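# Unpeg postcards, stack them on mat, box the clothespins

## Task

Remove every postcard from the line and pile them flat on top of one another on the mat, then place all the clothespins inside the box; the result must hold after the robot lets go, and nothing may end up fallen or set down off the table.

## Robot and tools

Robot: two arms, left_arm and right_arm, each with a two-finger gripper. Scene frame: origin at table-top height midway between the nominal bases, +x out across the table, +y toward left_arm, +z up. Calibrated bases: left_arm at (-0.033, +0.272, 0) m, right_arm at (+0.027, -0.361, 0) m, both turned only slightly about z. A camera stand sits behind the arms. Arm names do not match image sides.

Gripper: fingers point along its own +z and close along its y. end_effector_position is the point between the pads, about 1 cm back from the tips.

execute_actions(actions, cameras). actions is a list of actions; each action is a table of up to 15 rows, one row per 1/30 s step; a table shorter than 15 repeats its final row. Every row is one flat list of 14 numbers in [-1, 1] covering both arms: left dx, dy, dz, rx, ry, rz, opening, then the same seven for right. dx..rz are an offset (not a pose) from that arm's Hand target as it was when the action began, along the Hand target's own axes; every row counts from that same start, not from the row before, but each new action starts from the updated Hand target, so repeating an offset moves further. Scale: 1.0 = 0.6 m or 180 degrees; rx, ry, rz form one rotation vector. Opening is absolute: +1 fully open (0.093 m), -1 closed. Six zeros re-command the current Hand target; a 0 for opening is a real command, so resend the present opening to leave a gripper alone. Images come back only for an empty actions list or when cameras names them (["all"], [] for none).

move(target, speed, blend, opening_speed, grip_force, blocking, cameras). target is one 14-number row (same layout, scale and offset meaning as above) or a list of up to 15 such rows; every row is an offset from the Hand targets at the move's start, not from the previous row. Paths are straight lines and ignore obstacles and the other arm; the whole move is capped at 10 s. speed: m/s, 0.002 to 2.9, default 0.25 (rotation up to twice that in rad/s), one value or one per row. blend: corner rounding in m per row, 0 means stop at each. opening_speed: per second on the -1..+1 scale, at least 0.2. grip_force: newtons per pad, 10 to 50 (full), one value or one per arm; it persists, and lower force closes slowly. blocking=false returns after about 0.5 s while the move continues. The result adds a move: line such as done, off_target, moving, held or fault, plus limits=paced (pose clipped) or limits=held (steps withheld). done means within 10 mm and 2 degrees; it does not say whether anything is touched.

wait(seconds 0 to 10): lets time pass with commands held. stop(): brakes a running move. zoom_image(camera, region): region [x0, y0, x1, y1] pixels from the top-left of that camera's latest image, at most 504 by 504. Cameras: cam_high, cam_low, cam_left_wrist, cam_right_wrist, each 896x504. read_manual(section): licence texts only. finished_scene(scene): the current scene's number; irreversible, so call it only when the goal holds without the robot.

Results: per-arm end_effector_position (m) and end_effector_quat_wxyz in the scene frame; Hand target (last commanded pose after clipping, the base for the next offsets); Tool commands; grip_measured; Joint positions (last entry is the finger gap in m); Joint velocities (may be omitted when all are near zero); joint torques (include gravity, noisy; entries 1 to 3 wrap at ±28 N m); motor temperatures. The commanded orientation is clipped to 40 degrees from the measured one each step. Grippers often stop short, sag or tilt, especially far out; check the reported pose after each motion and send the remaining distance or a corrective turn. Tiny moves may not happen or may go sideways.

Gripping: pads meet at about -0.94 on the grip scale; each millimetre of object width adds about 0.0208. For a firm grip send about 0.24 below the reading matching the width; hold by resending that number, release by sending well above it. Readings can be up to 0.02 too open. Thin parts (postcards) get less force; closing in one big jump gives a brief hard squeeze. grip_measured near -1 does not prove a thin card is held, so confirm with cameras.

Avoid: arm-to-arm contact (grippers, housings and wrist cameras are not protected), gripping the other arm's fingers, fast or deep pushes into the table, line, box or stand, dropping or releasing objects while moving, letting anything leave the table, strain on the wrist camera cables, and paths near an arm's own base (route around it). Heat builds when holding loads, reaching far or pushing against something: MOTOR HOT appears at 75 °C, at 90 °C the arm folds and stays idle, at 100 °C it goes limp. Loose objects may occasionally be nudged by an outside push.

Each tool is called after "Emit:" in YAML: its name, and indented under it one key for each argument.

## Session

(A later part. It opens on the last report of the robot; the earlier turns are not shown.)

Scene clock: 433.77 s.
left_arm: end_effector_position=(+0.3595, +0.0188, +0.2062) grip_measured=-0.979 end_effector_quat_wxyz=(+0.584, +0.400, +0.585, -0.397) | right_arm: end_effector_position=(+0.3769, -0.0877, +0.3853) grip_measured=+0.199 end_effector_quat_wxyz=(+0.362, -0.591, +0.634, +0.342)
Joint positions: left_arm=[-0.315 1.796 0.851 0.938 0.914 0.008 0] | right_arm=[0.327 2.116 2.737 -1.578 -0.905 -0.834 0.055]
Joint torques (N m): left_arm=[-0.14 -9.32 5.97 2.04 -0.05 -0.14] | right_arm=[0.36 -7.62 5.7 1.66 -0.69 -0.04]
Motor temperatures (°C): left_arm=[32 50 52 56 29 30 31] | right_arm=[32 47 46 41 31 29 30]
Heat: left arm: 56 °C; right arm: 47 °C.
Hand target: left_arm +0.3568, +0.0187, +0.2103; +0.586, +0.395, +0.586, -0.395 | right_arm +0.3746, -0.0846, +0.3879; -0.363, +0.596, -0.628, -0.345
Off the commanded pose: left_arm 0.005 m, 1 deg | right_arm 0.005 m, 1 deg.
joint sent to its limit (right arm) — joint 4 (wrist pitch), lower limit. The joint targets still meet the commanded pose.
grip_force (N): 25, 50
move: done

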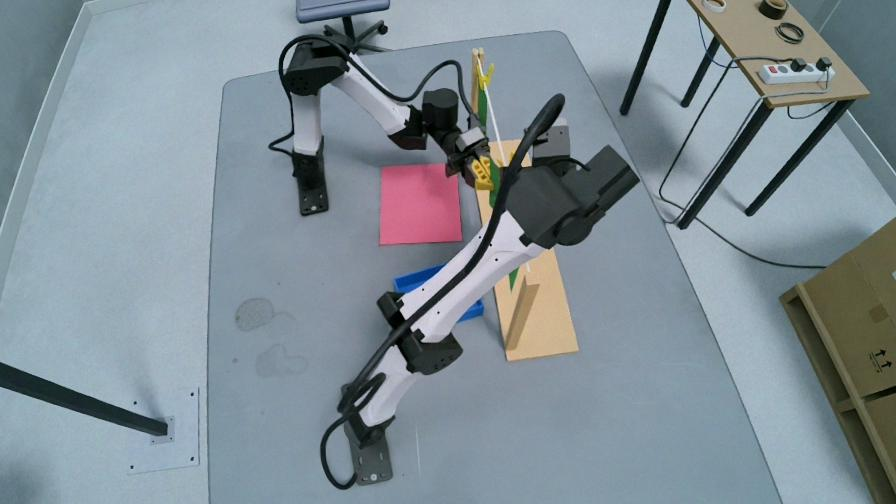

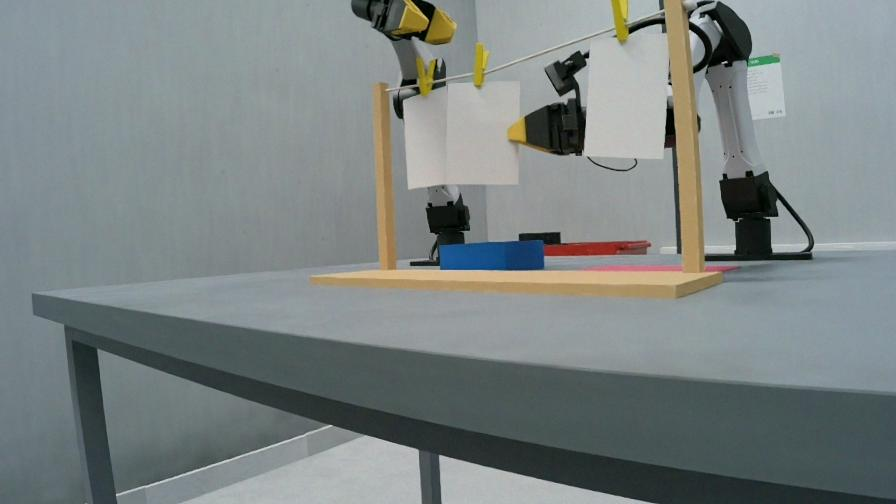

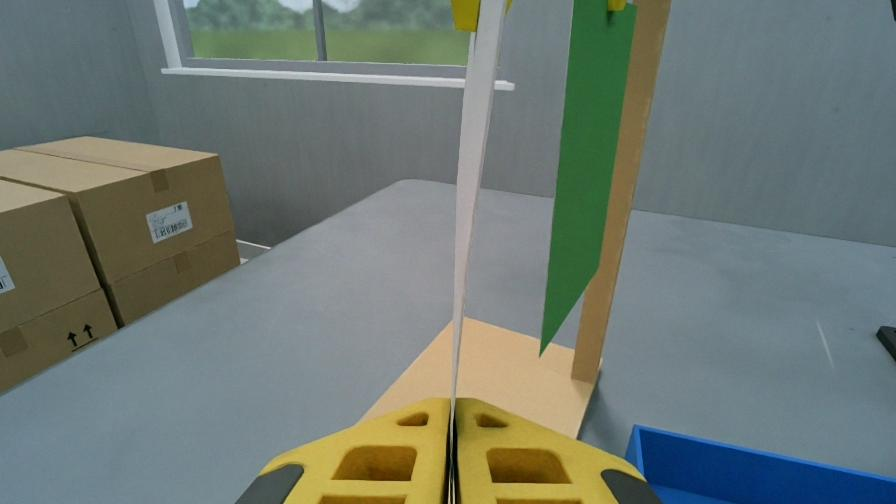

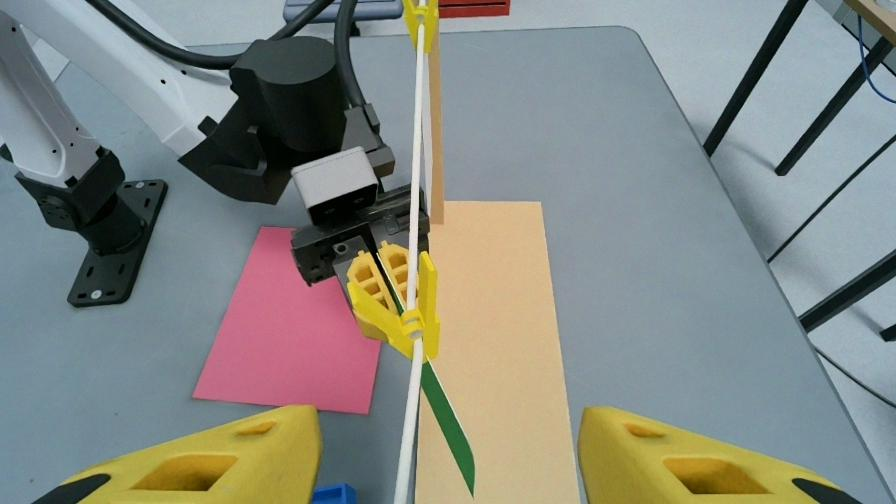

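Emit:
move:
  target: [0,0,0,0,0,0,-1,0.0143,0.0312,0.0828,0,0,0,0.2]
  speed: 0.1
  cameras: ["cam_right_wrist","cam_low","cam_high"]

Emit:
zoom_image:
  camera: "cam_right_wrist"
  region: [300, 250, 600, 500]

Scene clock: 465.07 s.
left_arm: end_effector_position=(+0.3595, +0.0188, +0.2063) grip_measured=-0.979 end_effector_quat_wxyz=(+0.584, +0.400, +0.584, -0.397) | right_arm: end_effector_position=(+0.3627, -0.0435, +0.3448) grip_measured=+0.199 end_effector_quat_wxyz=(+0.348, -0.593, +0.636, +0.351)
Joint positions: left_arm=[-0.315 1.796 0.851 0.939 0.914 0.008 0] | right_arm=[0.448 1.909 2.19 -1.163 -0.846 -0.699 0.055]
Joint torques (N m): left_arm=[-0.16 -9.32 6.13 2.14 0 -0.08] | right_arm=[0.06 -10.5 4.33 2.1 -0.48 0.03]
Motor temperatures (°C): left_arm=[32 51 50 57 29 29 31] | right_arm=[32 48 44 40 31 29 30]
Heat: left arm: 57 °C; right arm: 48 °C.
Hand target: left_arm +0.3568, +0.0187, +0.2103; +0.586, +0.395, +0.586, -0.395 | right_arm +0.3579, -0.0449, +0.3557; -0.363, +0.596, -0.628, -0.345
Off the commanded pose: left_arm 0.005 m, 1 deg | right_arm 0.012 m, 2 deg.
grip_force (N): 25, 50
move: off_target (right_arm)
Images, in order (width x height): cam_high 896x504, cam_low 896x504, cam_right_wrist 896x504.

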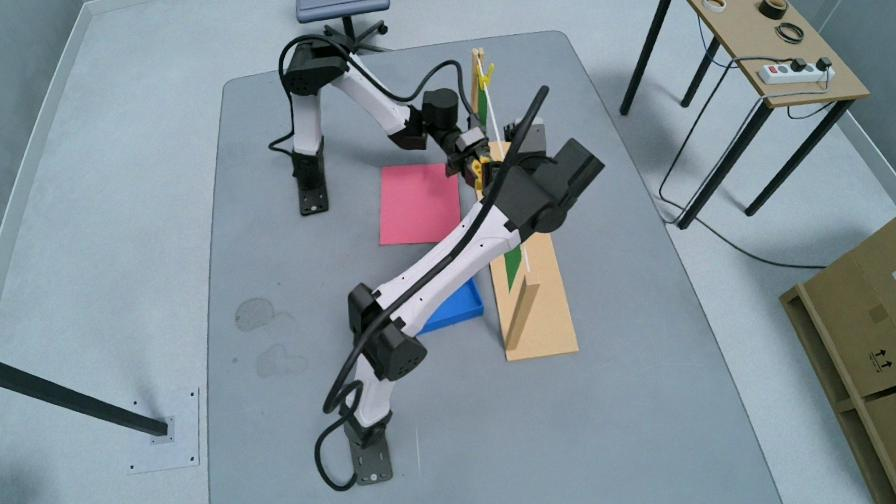

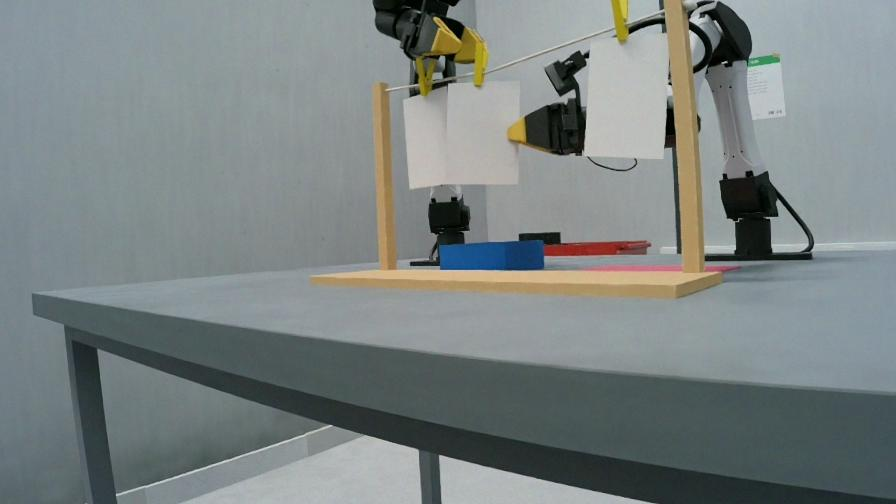

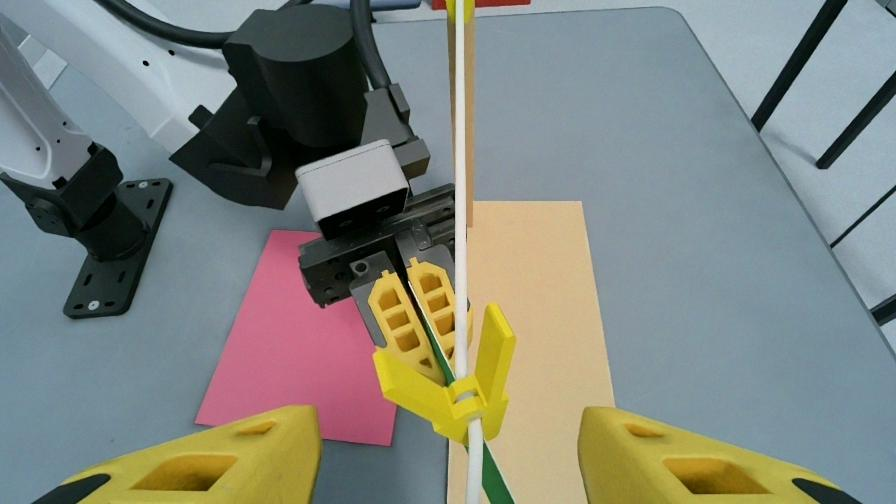

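Scaled by 1.680.

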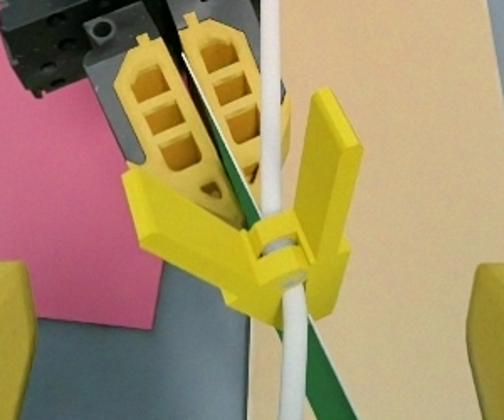

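Emit:
move:
  target: [0,0,0,0,0,0,-1,-0.007,0.003,0.0315,-0.0673,0,-0.0389,0.2]
  speed: 0.08
  cameras: ["cam_right_wrist","cam_low"]

Emit:
zoom_image:
  camera: "cam_low"
  region: [400, 0, 560, 170]

Scene clock: 484.77 s.
left_arm: end_effector_position=(+0.3595, +0.0188, +0.2063) grip_measured=-0.979 end_effector_quat_wxyz=(+0.584, +0.400, +0.584, -0.397) | right_arm: end_effector_position=(+0.3608, -0.0299, +0.3449) grip_measured=+0.199 end_effector_quat_wxyz=(-0.323, +0.658, -0.566, -0.378)
Joint positions: left_arm=[-0.315 1.796 0.851 0.939 0.914 0.008 0] | right_arm=[0.451 2.235 2.752 -1.579 -0.955 -0.968 0.055]
Joint torques (N m): left_arm=[-0.18 -9.31 6.16 2.09 -0.05 -0.09] | right_arm=[0.29 -8.72 6 1.46 -0.92 -0.17]
Motor temperatures (°C): left_arm=[32 52 50 57 29 29 31] | right_arm=[32 52 42 41 31 29 30]
Heat: left arm: 57 °C; right arm: 52 °C.
Hand target: left_arm +0.3568, +0.0187, +0.2103; +0.586, +0.395, +0.586, -0.395 | right_arm +0.3570, -0.0264, +0.3499; -0.319, +0.668, -0.550, -0.386
Off the commanded pose: left_arm 0.005 m, 1 deg | right_arm 0.007 m, 2 deg.
joint sent to its limit (right arm) — joint 4 (wrist pitch), lower limit. The joint targets still meet the commanded pose.
grip_force (N): 25, 50
move: done
Images, in order (width x height): cam_low 896x504, cam_right_wrist 896x504.

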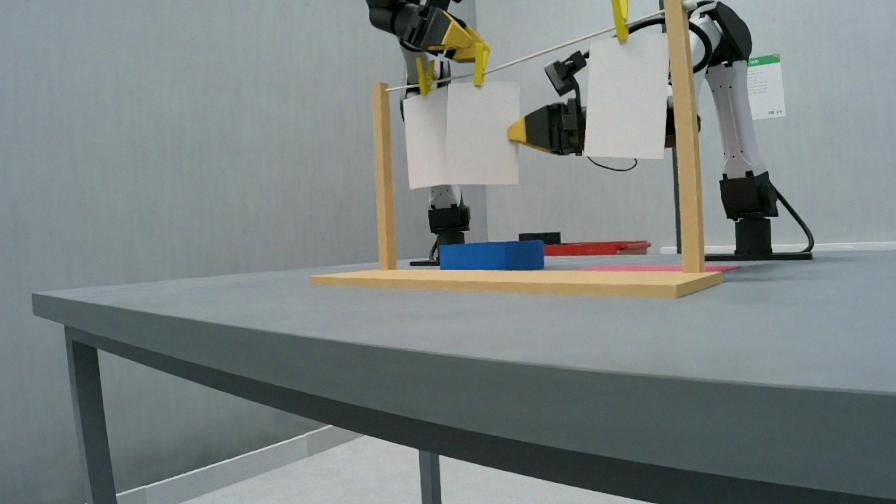

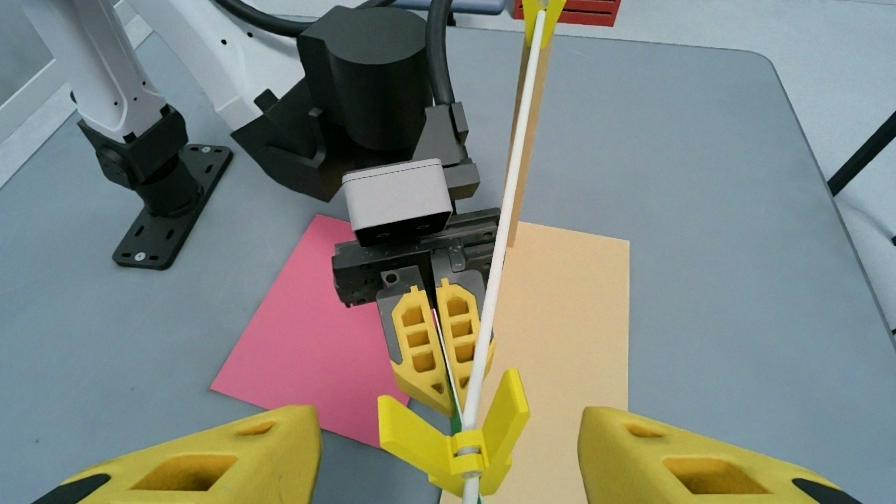

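Scaled by 2.965.

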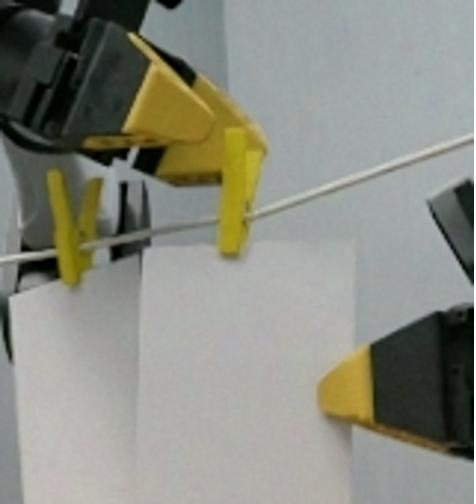

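Emit:
move:
  target:
    - [0,0,0,0,0,0,-1,0,0,0.024,0,0,0,0.1]
    - [0,0,0,0,0,0,-1,0,0,0.024,0,0,0,-0.45]
  speed: 0.06
  opening_speed: 0.4
  cameras: ["cam_right_wrist","cam_low","cam_left_wrist"]

Emit:
zoom_image:
  camera: "cam_right_wrist"
  region: [330, 300, 600, 504]

Scene clock: 508.77 s.
left_arm: end_effector_position=(+0.3600, +0.0190, +0.2063) grip_measured=-0.979 end_effector_quat_wxyz=(+0.584, +0.399, +0.585, -0.396) | right_arm: end_effector_position=(+0.3561, -0.0164, +0.3402) grip_measured=-0.445 end_effector_quat_wxyz=(-0.317, +0.665, -0.556, -0.384)
Joint positions: left_arm=[-0.315 1.796 0.851 0.939 0.911 0.008 0] | right_arm=[0.482 2.269 2.789 -1.58 -0.955 -0.964 0.024]
Joint torques (N m): left_arm=[-0.24 -8.99 6.04 2.1 -0.01 -0.18] | right_arm=[0.14 -8.8 6.02 1.46 -0.74 -0.01]
Motor temperatures (°C): left_arm=[32 52 49 56 29 29 31] | right_arm=[32 52 41 39 31 29 30]
Heat: left arm: 56 °C; right arm: 52 °C.
Hand target: left_arm +0.3569, +0.0187, +0.2104; +0.586, +0.395, +0.586, -0.395 | right_arm +0.3547, -0.0141, +0.3427; -0.319, +0.668, -0.550, -0.386
Off the commanded pose: left_arm 0.005 m, 1 deg | right_arm 0.004 m, 1 deg.
joint sent to its limit (right arm) — joint 4 (wrist pitch), lower limit. The joint targets still meet the commanded pose.
grip_force (N): 25, 50
move: done
Images, in order (width x height): cam_low 896x504, cam_left_wrist 896x504, cam_right_wrist 896x504.

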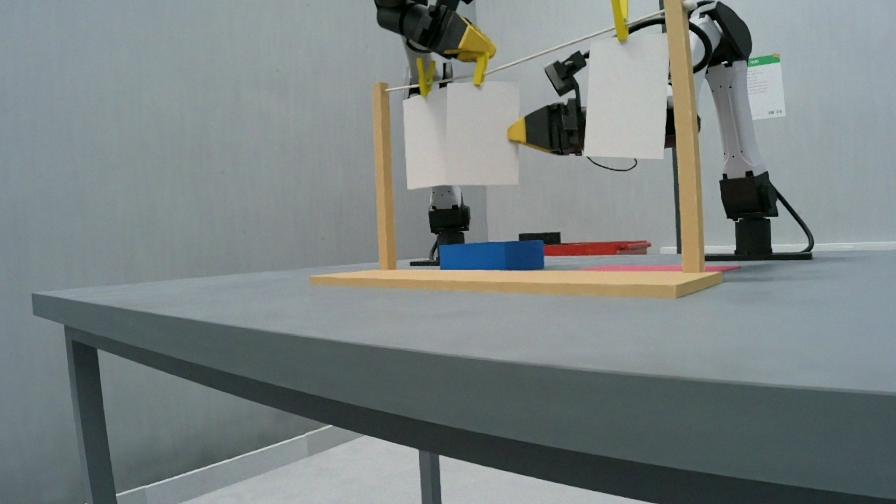

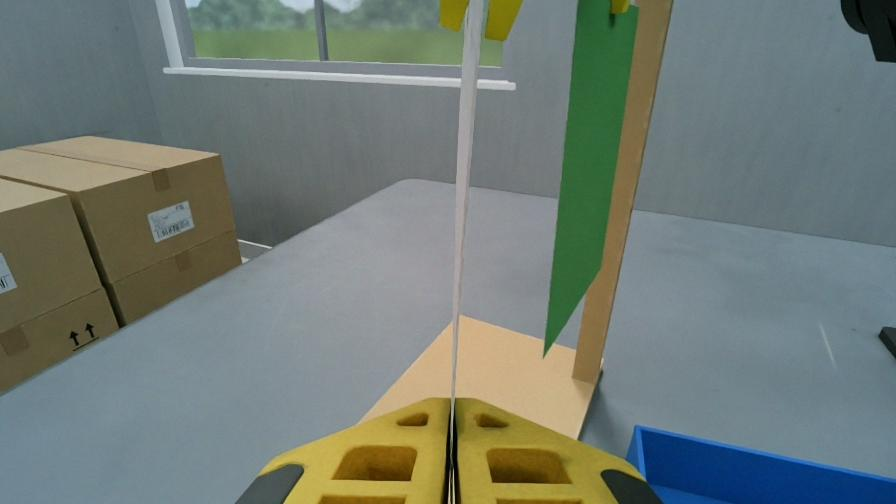

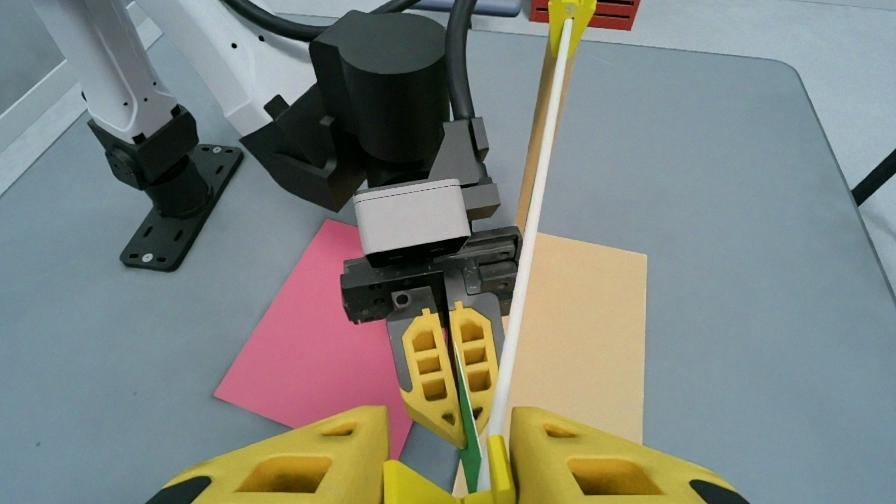

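Scaled by 1.867.

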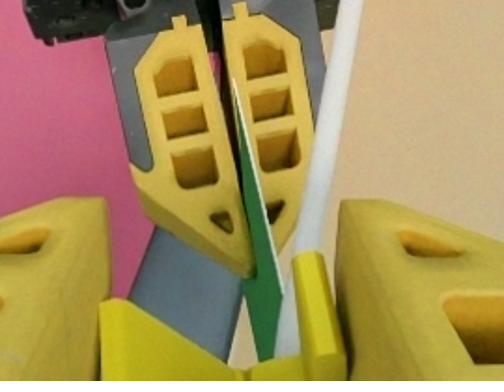

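Emit:
move:
  target: [0.09,0,0,0,0,0,-1,0,0,0,0,0,0,-0.47]
  speed: 0.06
  cameras: ["cam_right_wrist","cam_low","cam_left_wrist"]

Scene clock: 522.30 s.
left_arm: end_effector_position=(+0.3572, +0.0199, +0.1604) grip_measured=-0.979 end_effector_quat_wxyz=(+0.587, +0.400, +0.583, -0.395) | right_arm: end_effector_position=(+0.3559, -0.0165, +0.3401) grip_measured=-0.465 end_effector_quat_wxyz=(-0.317, +0.665, -0.556, -0.384)
Joint positions: left_arm=[-0.315 1.936 0.78 1.157 0.91 0.008 0] | right_arm=[0.482 2.269 2.789 -1.581 -0.955 -0.964 0.023]
Joint torques (N m): left_arm=[-0.18 -7.13 5.55 2.25 -0.03 -0.1] | right_arm=[0.13 -8.8 6.01 1.47 -0.74 -0.01]
Motor temperatures (°C): left_arm=[32 52 49 56 29 29 31] | right_arm=[32 52 42 39 31 29 30]
Heat: left arm: 56 °C; right arm: 52 °C.
Hand target: left_arm +0.3568, +0.0187, +0.1563; +0.586, +0.395, +0.586, -0.395 | right_arm +0.3546, -0.0141, +0.3427; -0.318, +0.668, -0.550, -0.386
Off the commanded pose: left_arm 0.004 m, 1 deg | right_arm 0.004 m, 1 deg.
joint sent to its limit (right arm) — joint 4 (wrist pitch), lower limit. The joint targets still meet the commanded pose.
grip_force (N): 25, 50
move: done
Images, in order (width x height): cam_low 896x504, cam_left_wrist 896x504, cam_right_wrist 896x504.

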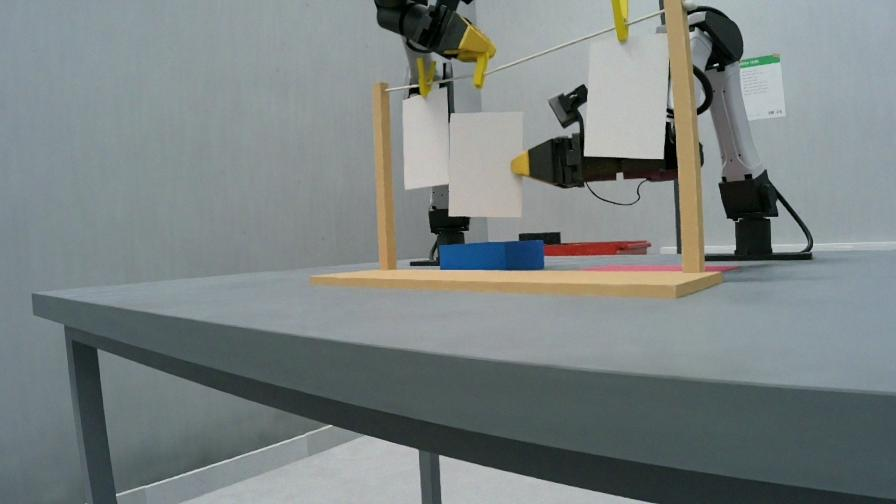

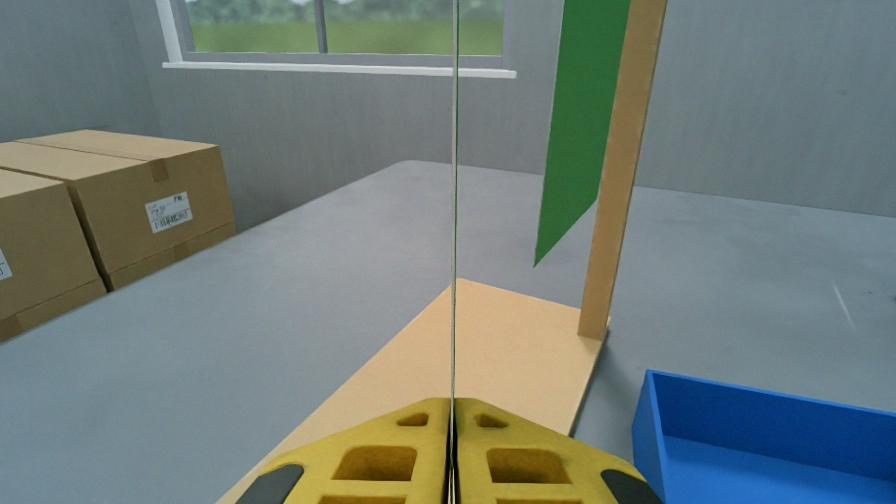

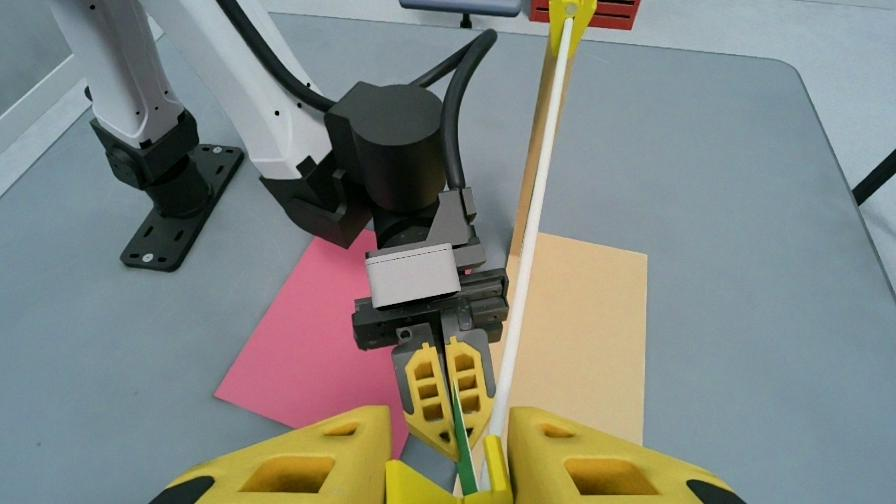

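Emit:
move:
  target:
    - [0,0,-0.1,0,0,0,-1,0,0,0,0,0,0,-0.47]
    - [0,-0.1545,-0.1625,0,0,0,-1,0,0,0,0,0,0,-0.47]
  speed: 0.12
  blend: 0.02

Emit:
move:
  target: [0,0,0,0,0,0,-1,-0.065,0,-0.0375,0,0,0,-0.5]
  speed: 0.06
  cameras: ["all"]

Scene clock: 539.07 s.
left_arm: end_effector_position=(+0.2353, +0.0742, +0.1515) grip_measured=-0.979 end_effector_quat_wxyz=(+0.578, +0.397, +0.591, -0.399) | right_arm: end_effector_position=(+0.3559, -0.0165, +0.3401) grip_measured=-0.465 end_effector_quat_wxyz=(-0.317, +0.665, -0.556, -0.384)
Joint positions: left_arm=[-0.228 1.56 0.244 1.291 0.999 0.008 0] | right_arm=[0.482 2.269 2.789 -1.581 -0.955 -0.964 0.023]
Joint torques (N m): left_arm=[0.02 -5.11 4.64 2.17 -0.01 -0.12] | right_arm=[0.13 -8.8 6.02 1.47 -0.74 -0.01]
Motor temperatures (°C): left_arm=[32 50 47 58 29 29 31] | right_arm=[32 52 42 39 31 29 30]
Heat: left arm: 58 °C; right arm: 52 °C.
Hand target: left_arm +0.2343, +0.0743, +0.1563; +0.586, +0.395, +0.586, -0.395 | right_arm +0.3546, -0.0141, +0.3427; -0.318, +0.668, -0.550, -0.386
Off the commanded pose: left_arm 0.005 m, 1 deg | right_arm 0.004 m, 1 deg.
joint sent to its limit (right arm) — joint 4 (wrist pitch), lower limit. The joint targets still meet the commanded pose.
grip_force (N): 25, 50
move: done

Scene clock: 540.53 s.
left_arm: end_effector_position=(+0.2354, +0.0743, +0.1515) grip_measured=-0.979 end_effector_quat_wxyz=(+0.578, +0.397, +0.591, -0.399) | right_arm: end_effector_position=(+0.3621, -0.0130, +0.3621) grip_measured=-0.495 end_effector_quat_wxyz=(-0.338, +0.633, -0.576, -0.391)
Joint positions: left_arm=[-0.228 1.56 0.244 1.291 0.998 0.008 0] | right_arm=[0.482 2.267 2.846 -1.516 -0.955 -0.812 0.021]
Joint torques (N m): left_arm=[-0.09 -5.24 4.59 2.21 -0.03 -0.15] | right_arm=[-0.09 -12.14 5.72 1.99 -0.81 0]
Motor temperatures (°C): left_arm=[32 50 47 58 29 29 31] | right_arm=[32 53 42 39 31 29 30]
Heat: left arm: 58 °C; right arm: 53 °C.
Hand target: left_arm +0.2343, +0.0743, +0.1563; +0.586, +0.395, +0.586, -0.395 | right_arm +0.3546, -0.0141, +0.3877; -0.318, +0.668, -0.550, -0.386
Off the commanded pose: left_arm 0.005 m, 1 deg | right_arm 0.027 m, 6 deg.
elbow stopped short (right arm): the move would have taken joint 3 (elbow) straighter than the controller allows.
grip_force (N): 25, 50
move: off_target (right_arm)

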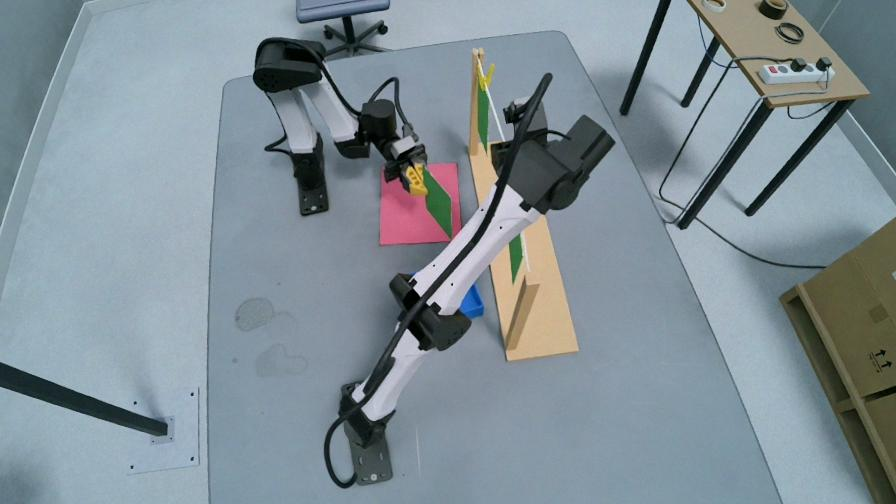

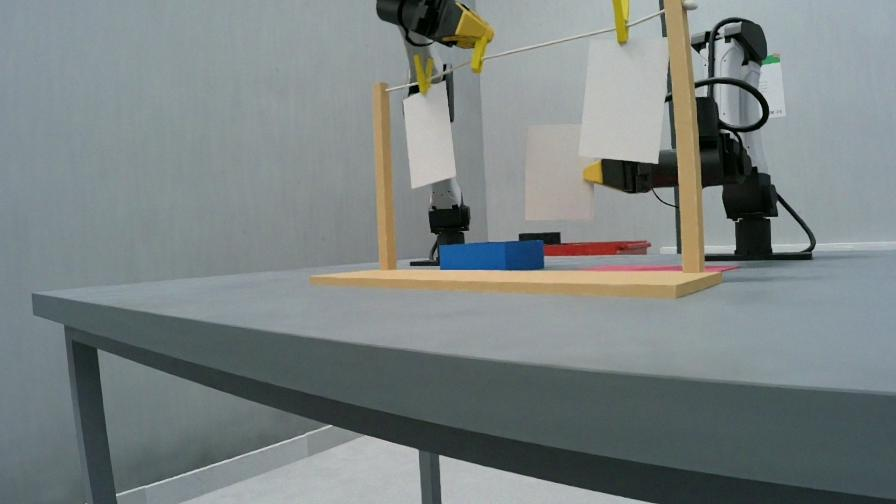

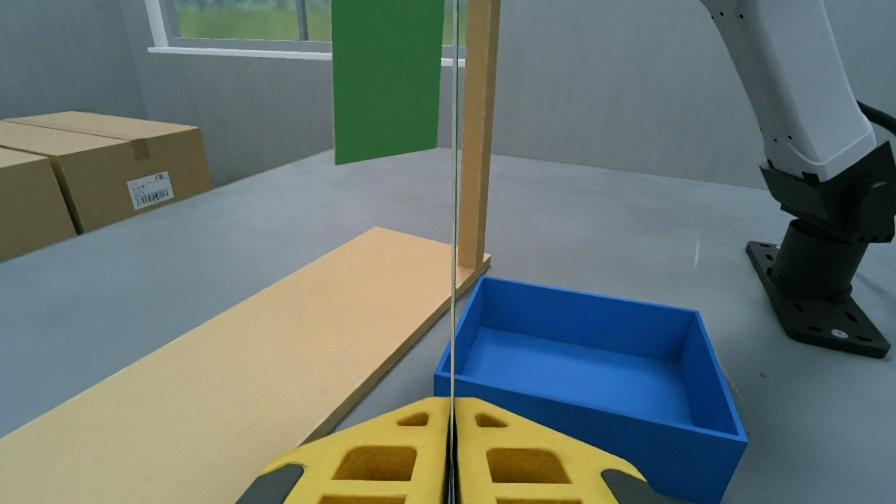

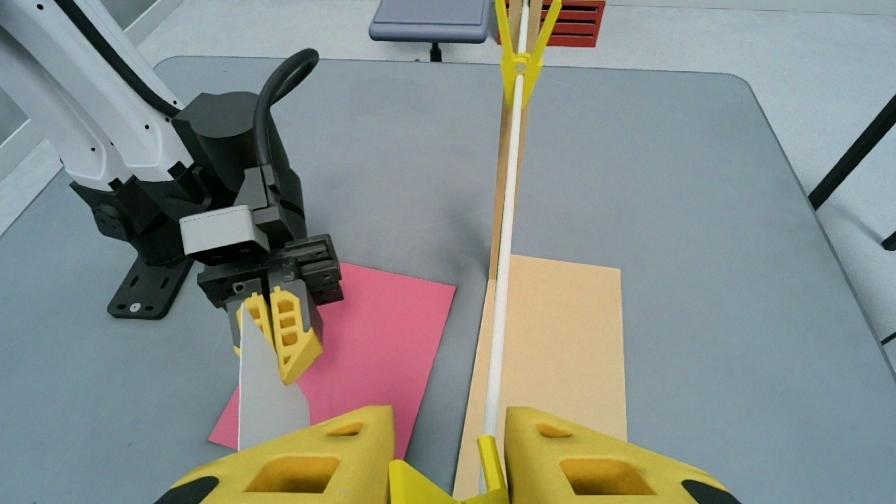

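Emit:
zoom_image:
  camera: "cam_low"
  region: [390, 0, 590, 140]

Emit:
zoom_image:
  camera: "cam_right_wrist"
  region: [330, 300, 600, 504]

Scaled by 2.520.

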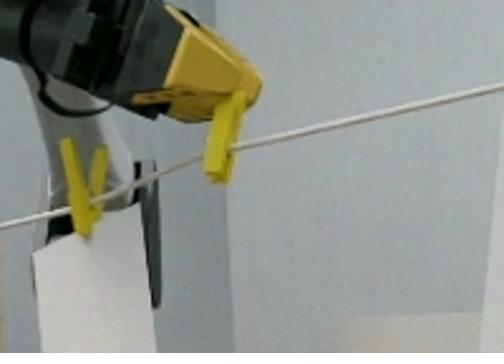

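Scaled by 1.867.

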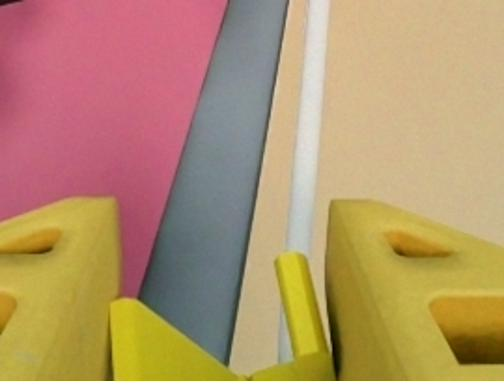

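Emit:
move:
  target: [0,0,0,0,0,0,-1,0,0,0,0,0,0,-0.68]
  speed: 0.06
  opening_speed: 0.3
  cameras: ["cam_right_wrist","cam_low"]

Emit:
zoom_image:
  camera: "cam_low"
  region: [390, 0, 590, 140]

Emit:
zoom_image:
  camera: "cam_right_wrist"
  region: [330, 300, 600, 504]

Scene clock: 554.27 s.
left_arm: end_effector_position=(+0.2354, +0.0743, +0.1515) grip_measured=-0.979 end_effector_quat_wxyz=(+0.578, +0.397, +0.591, -0.399) | right_arm: end_effector_position=(+0.3628, -0.0126, +0.3626) grip_measured=-0.672 end_effector_quat_wxyz=(-0.340, +0.633, -0.575, -0.391)
Joint positions: left_arm=[-0.228 1.56 0.244 1.291 0.998 0.008 0] | right_arm=[0.482 2.267 2.846 -1.511 -0.955 -0.811 0.013]
Joint torques (N m): left_arm=[-0.03 -5.27 4.75 2.27 0.05 -0.08] | right_arm=[-0.09 -12.11 5.74 1.96 -0.81 0.01]
Motor temperatures (°C): left_arm=[32 47 47 58 29 29 31] | right_arm=[32 56 41 39 31 29 30]
Heat: left arm: 58 °C; right arm: 56 °C.
Hand target: left_arm +0.2343, +0.0743, +0.1563; +0.586, +0.395, +0.586, -0.395 | right_arm +0.3546, -0.0141, +0.3877; -0.318, +0.668, -0.550, -0.386
Off the commanded pose: left_arm 0.005 m, 1 deg | right_arm 0.026 m, 6 deg.
elbow stopped short (right arm): the move would have taken joint 3 (elbow) straighter than the controller allows.
grip_force (N): 25, 50
move: off_target (right_arm)
Images, in order (width x height): cam_low 896x504, cam_right_wrist 896x504.

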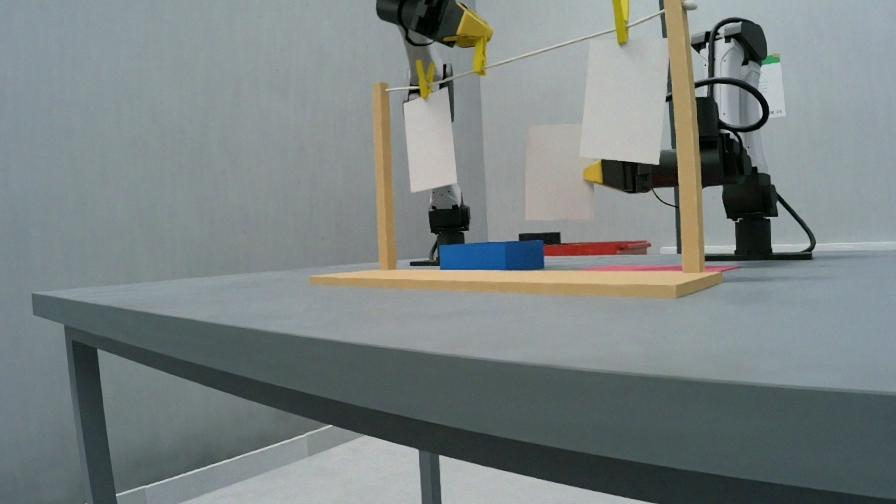

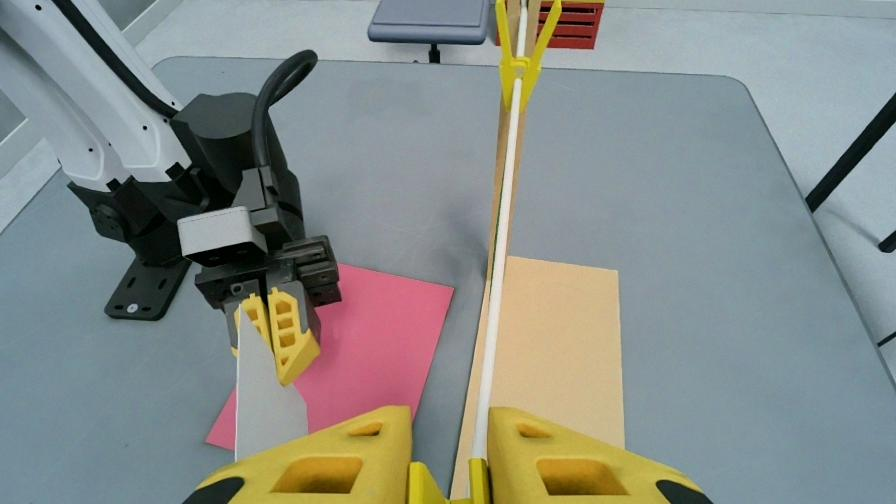

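Scaled by 2.520.

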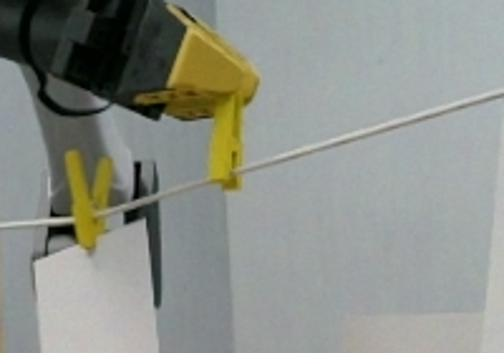

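Scaled by 1.867.

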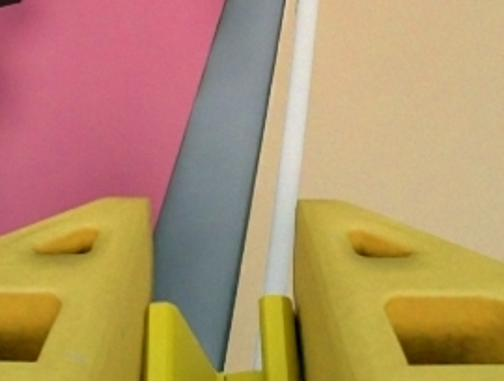

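Emit:
move:
  target: [0,0,0,0,0,0,-1,0.0193,0.0228,-0.0738,0,0,0,-0.68]
  speed: 0.06
  cameras: ["cam_right_wrist","cam_low","cam_high"]

Emit:
zoom_image:
  camera: "cam_low"
  region: [360, 0, 560, 140]

Scene clock: 571.80 s.
left_arm: end_effector_position=(+0.2354, +0.0743, +0.1515) grip_measured=-0.979 end_effector_quat_wxyz=(+0.578, +0.397, +0.591, -0.399) | right_arm: end_effector_position=(+0.3588, -0.0559, +0.3874) grip_measured=-0.672 end_effector_quat_wxyz=(-0.365, +0.631, -0.568, -0.382)
Joint positions: left_arm=[-0.228 1.56 0.244 1.291 0.998 0.008 0] | right_arm=[0.39 2.169 2.786 -1.58 -1.003 -0.911 0.013]
Joint torques (N m): left_arm=[-0.1 -5.14 4.75 2.13 -0.03 -0.05] | right_arm=[-0.7 -11.06 3.19 1.61 -0.91 -0.15]
Motor temperatures (°C): left_arm=[32 45 46 59 29 29 31] | right_arm=[32 58 41 39 32 29 30]
Heat: left arm: 59 °C; right arm: 58 °C.
Hand target: left_arm +0.2343, +0.0743, +0.1563; +0.586, +0.395, +0.586, -0.395 | right_arm +0.3496, -0.0601, +0.3998; -0.319, +0.668, -0.550, -0.386
Off the commanded pose: left_arm 0.005 m, 1 deg | right_arm 0.016 m, 7 deg.
elbow stopped short (right arm): the move would have taken joint 3 (elbow) straighter than the controller allows.
joint sent to its limit (right arm) — joint 4 (wrist pitch), lower limit. The joint targets are off in orientation, not in position.
grip_force (N): 25, 50
move: off_target (right_arm)
Images, in order (width x height): cam_high 896x504, cam_low 896x504, cam_right_wrist 896x504.

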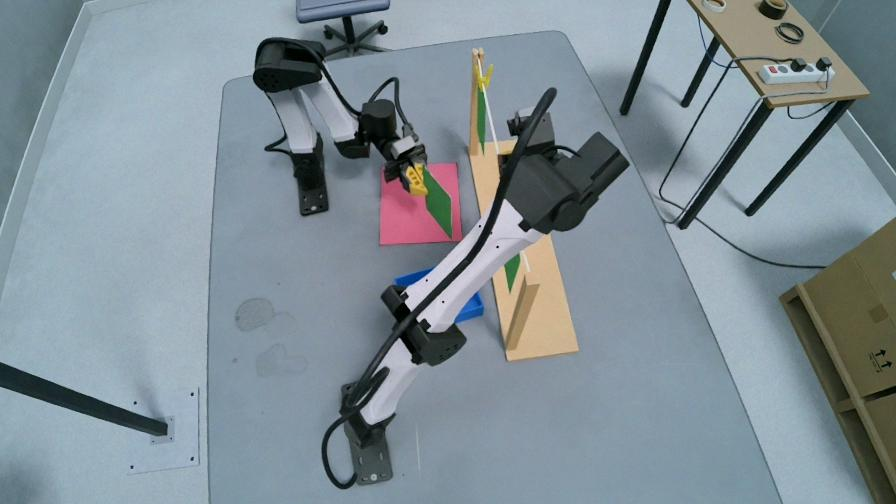

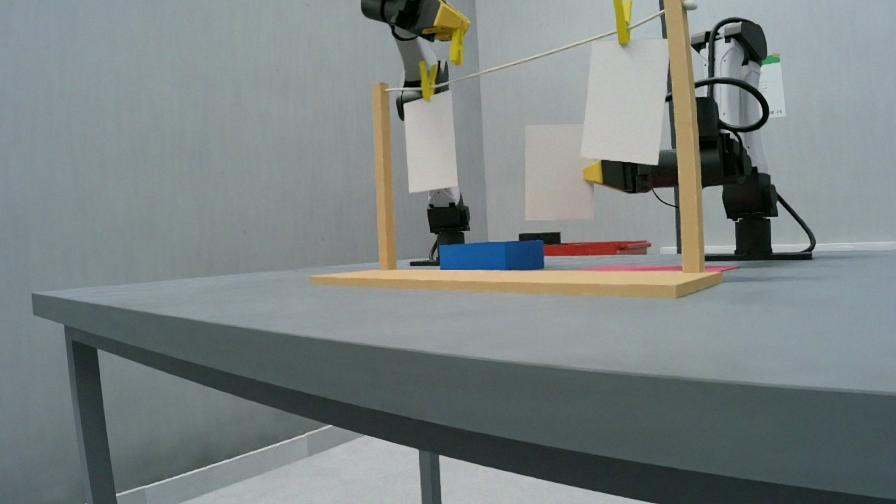

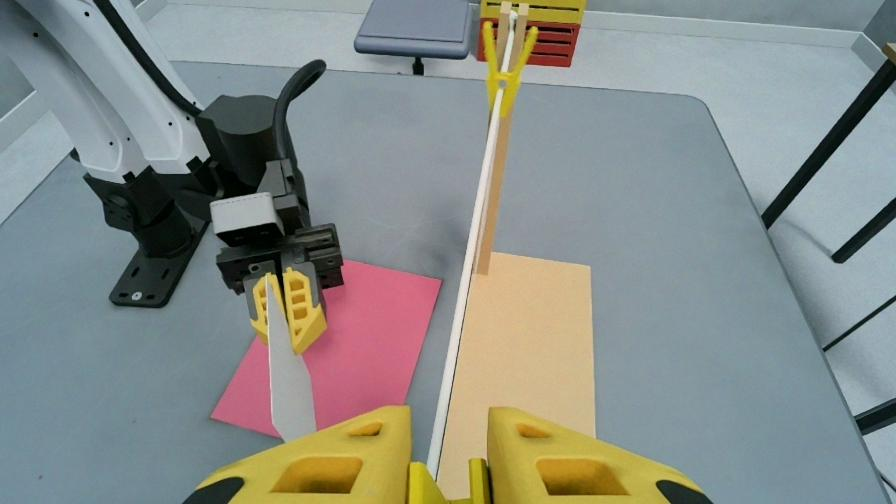

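Scaled by 2.520.

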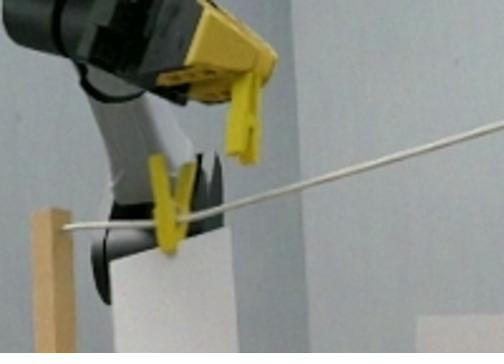

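Emit:
move:
  target:
    - [-0.0228,-0.0177,-0.242,-0.056,0.2387,-0.4408,-1,0.018,0.1597,-0.0318,0,0,0,-0.68]
    - [-0.0228,-0.0177,-0.242,-0.056,0.2387,-0.4408,-1,0.269,0.2488,0.1325,0.216,0.0272,0.138,-0.68]
  speed: 0.15
  blend: 0.02
  cameras: ["all"]

Scene clock: 619.63 s.
left_arm: end_effector_position=(+0.1672, +0.2016, +0.1669) grip_measured=-0.980 end_effector_quat_wxyz=(+0.003, -0.003, +0.886, -0.464) | right_arm: end_effector_position=(+0.2048, -0.1008, +0.2170) grip_measured=-0.672 end_effector_quat_wxyz=(+0.399, -0.415, +0.791, +0.210)
Joint positions: left_arm=[0.297 1.469 1.045 -1.574 0.895 0.53 0] | right_arm=[0.942 0.965 0.846 -0.517 0.007 0.006 0.013]
Joint torques (N m): left_arm=[0.83 -3.62 8.4 -0.41 0.52 0.01] | right_arm=[0.29 -2.66 5.44 2.81 0.05 0.11]
Motor temperatures (°C): left_arm=[32 42 46 56 29 29 31] | right_arm=[32 55 39 39 32 29 30]
Heat: left arm: 56 °C; right arm: 55 °C.
Hand target: left_arm +0.1700, +0.2049, +0.1700; -0.001, +0.000, +0.887, -0.463 | right_arm +0.2054, -0.1000, +0.2202; +0.409, -0.409, +0.787, +0.213
Off the commanded pose: left_arm 0.005 m, 1 deg | right_arm 0.003 m, 1 deg.
joint sent to its limit (left arm) — joint 4 (wrist pitch), lower limit. The joint targets still meet the commanded pose.
grip_force (N): 25, 50
move: done

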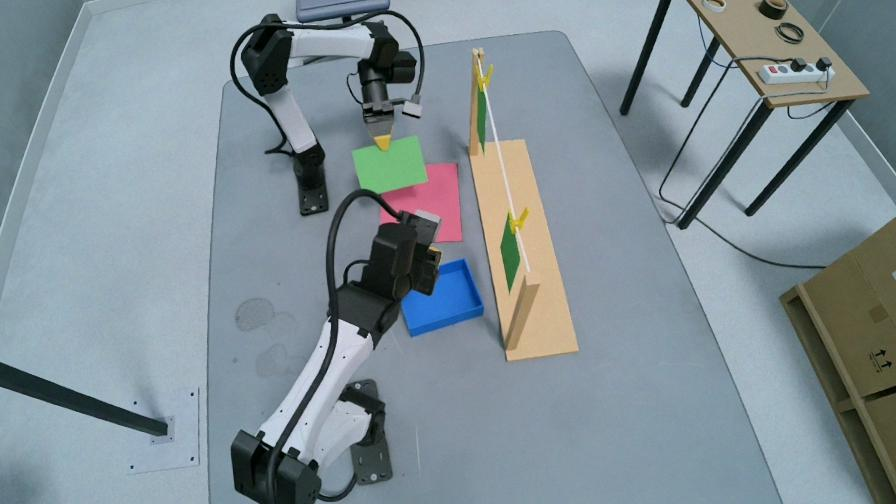

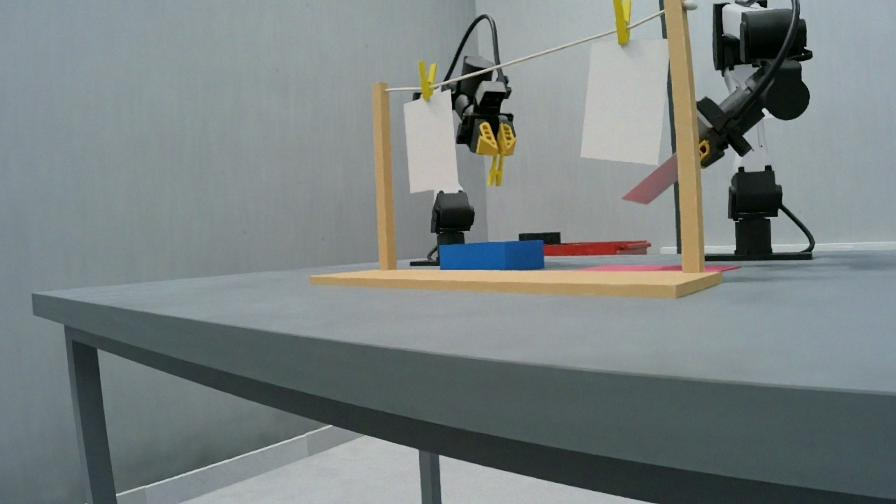

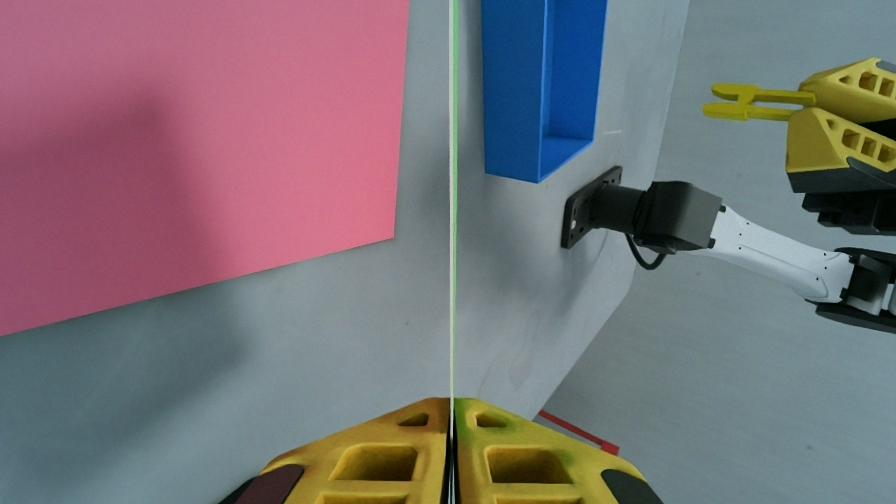

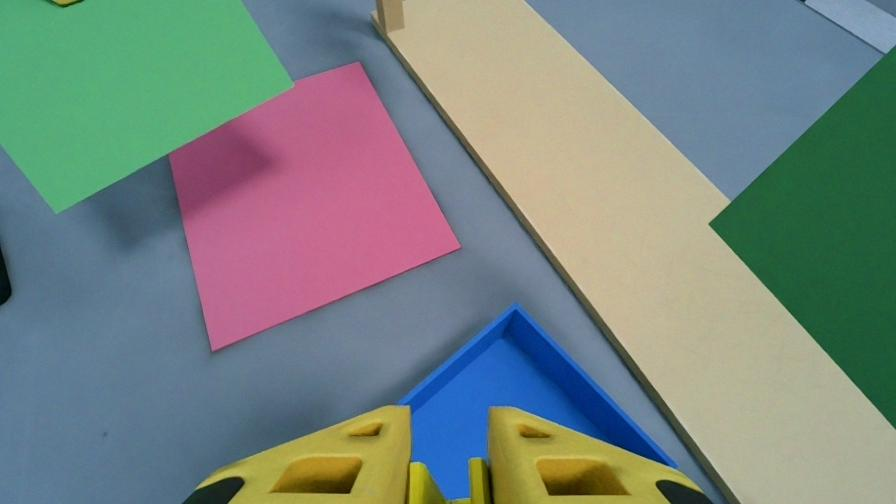

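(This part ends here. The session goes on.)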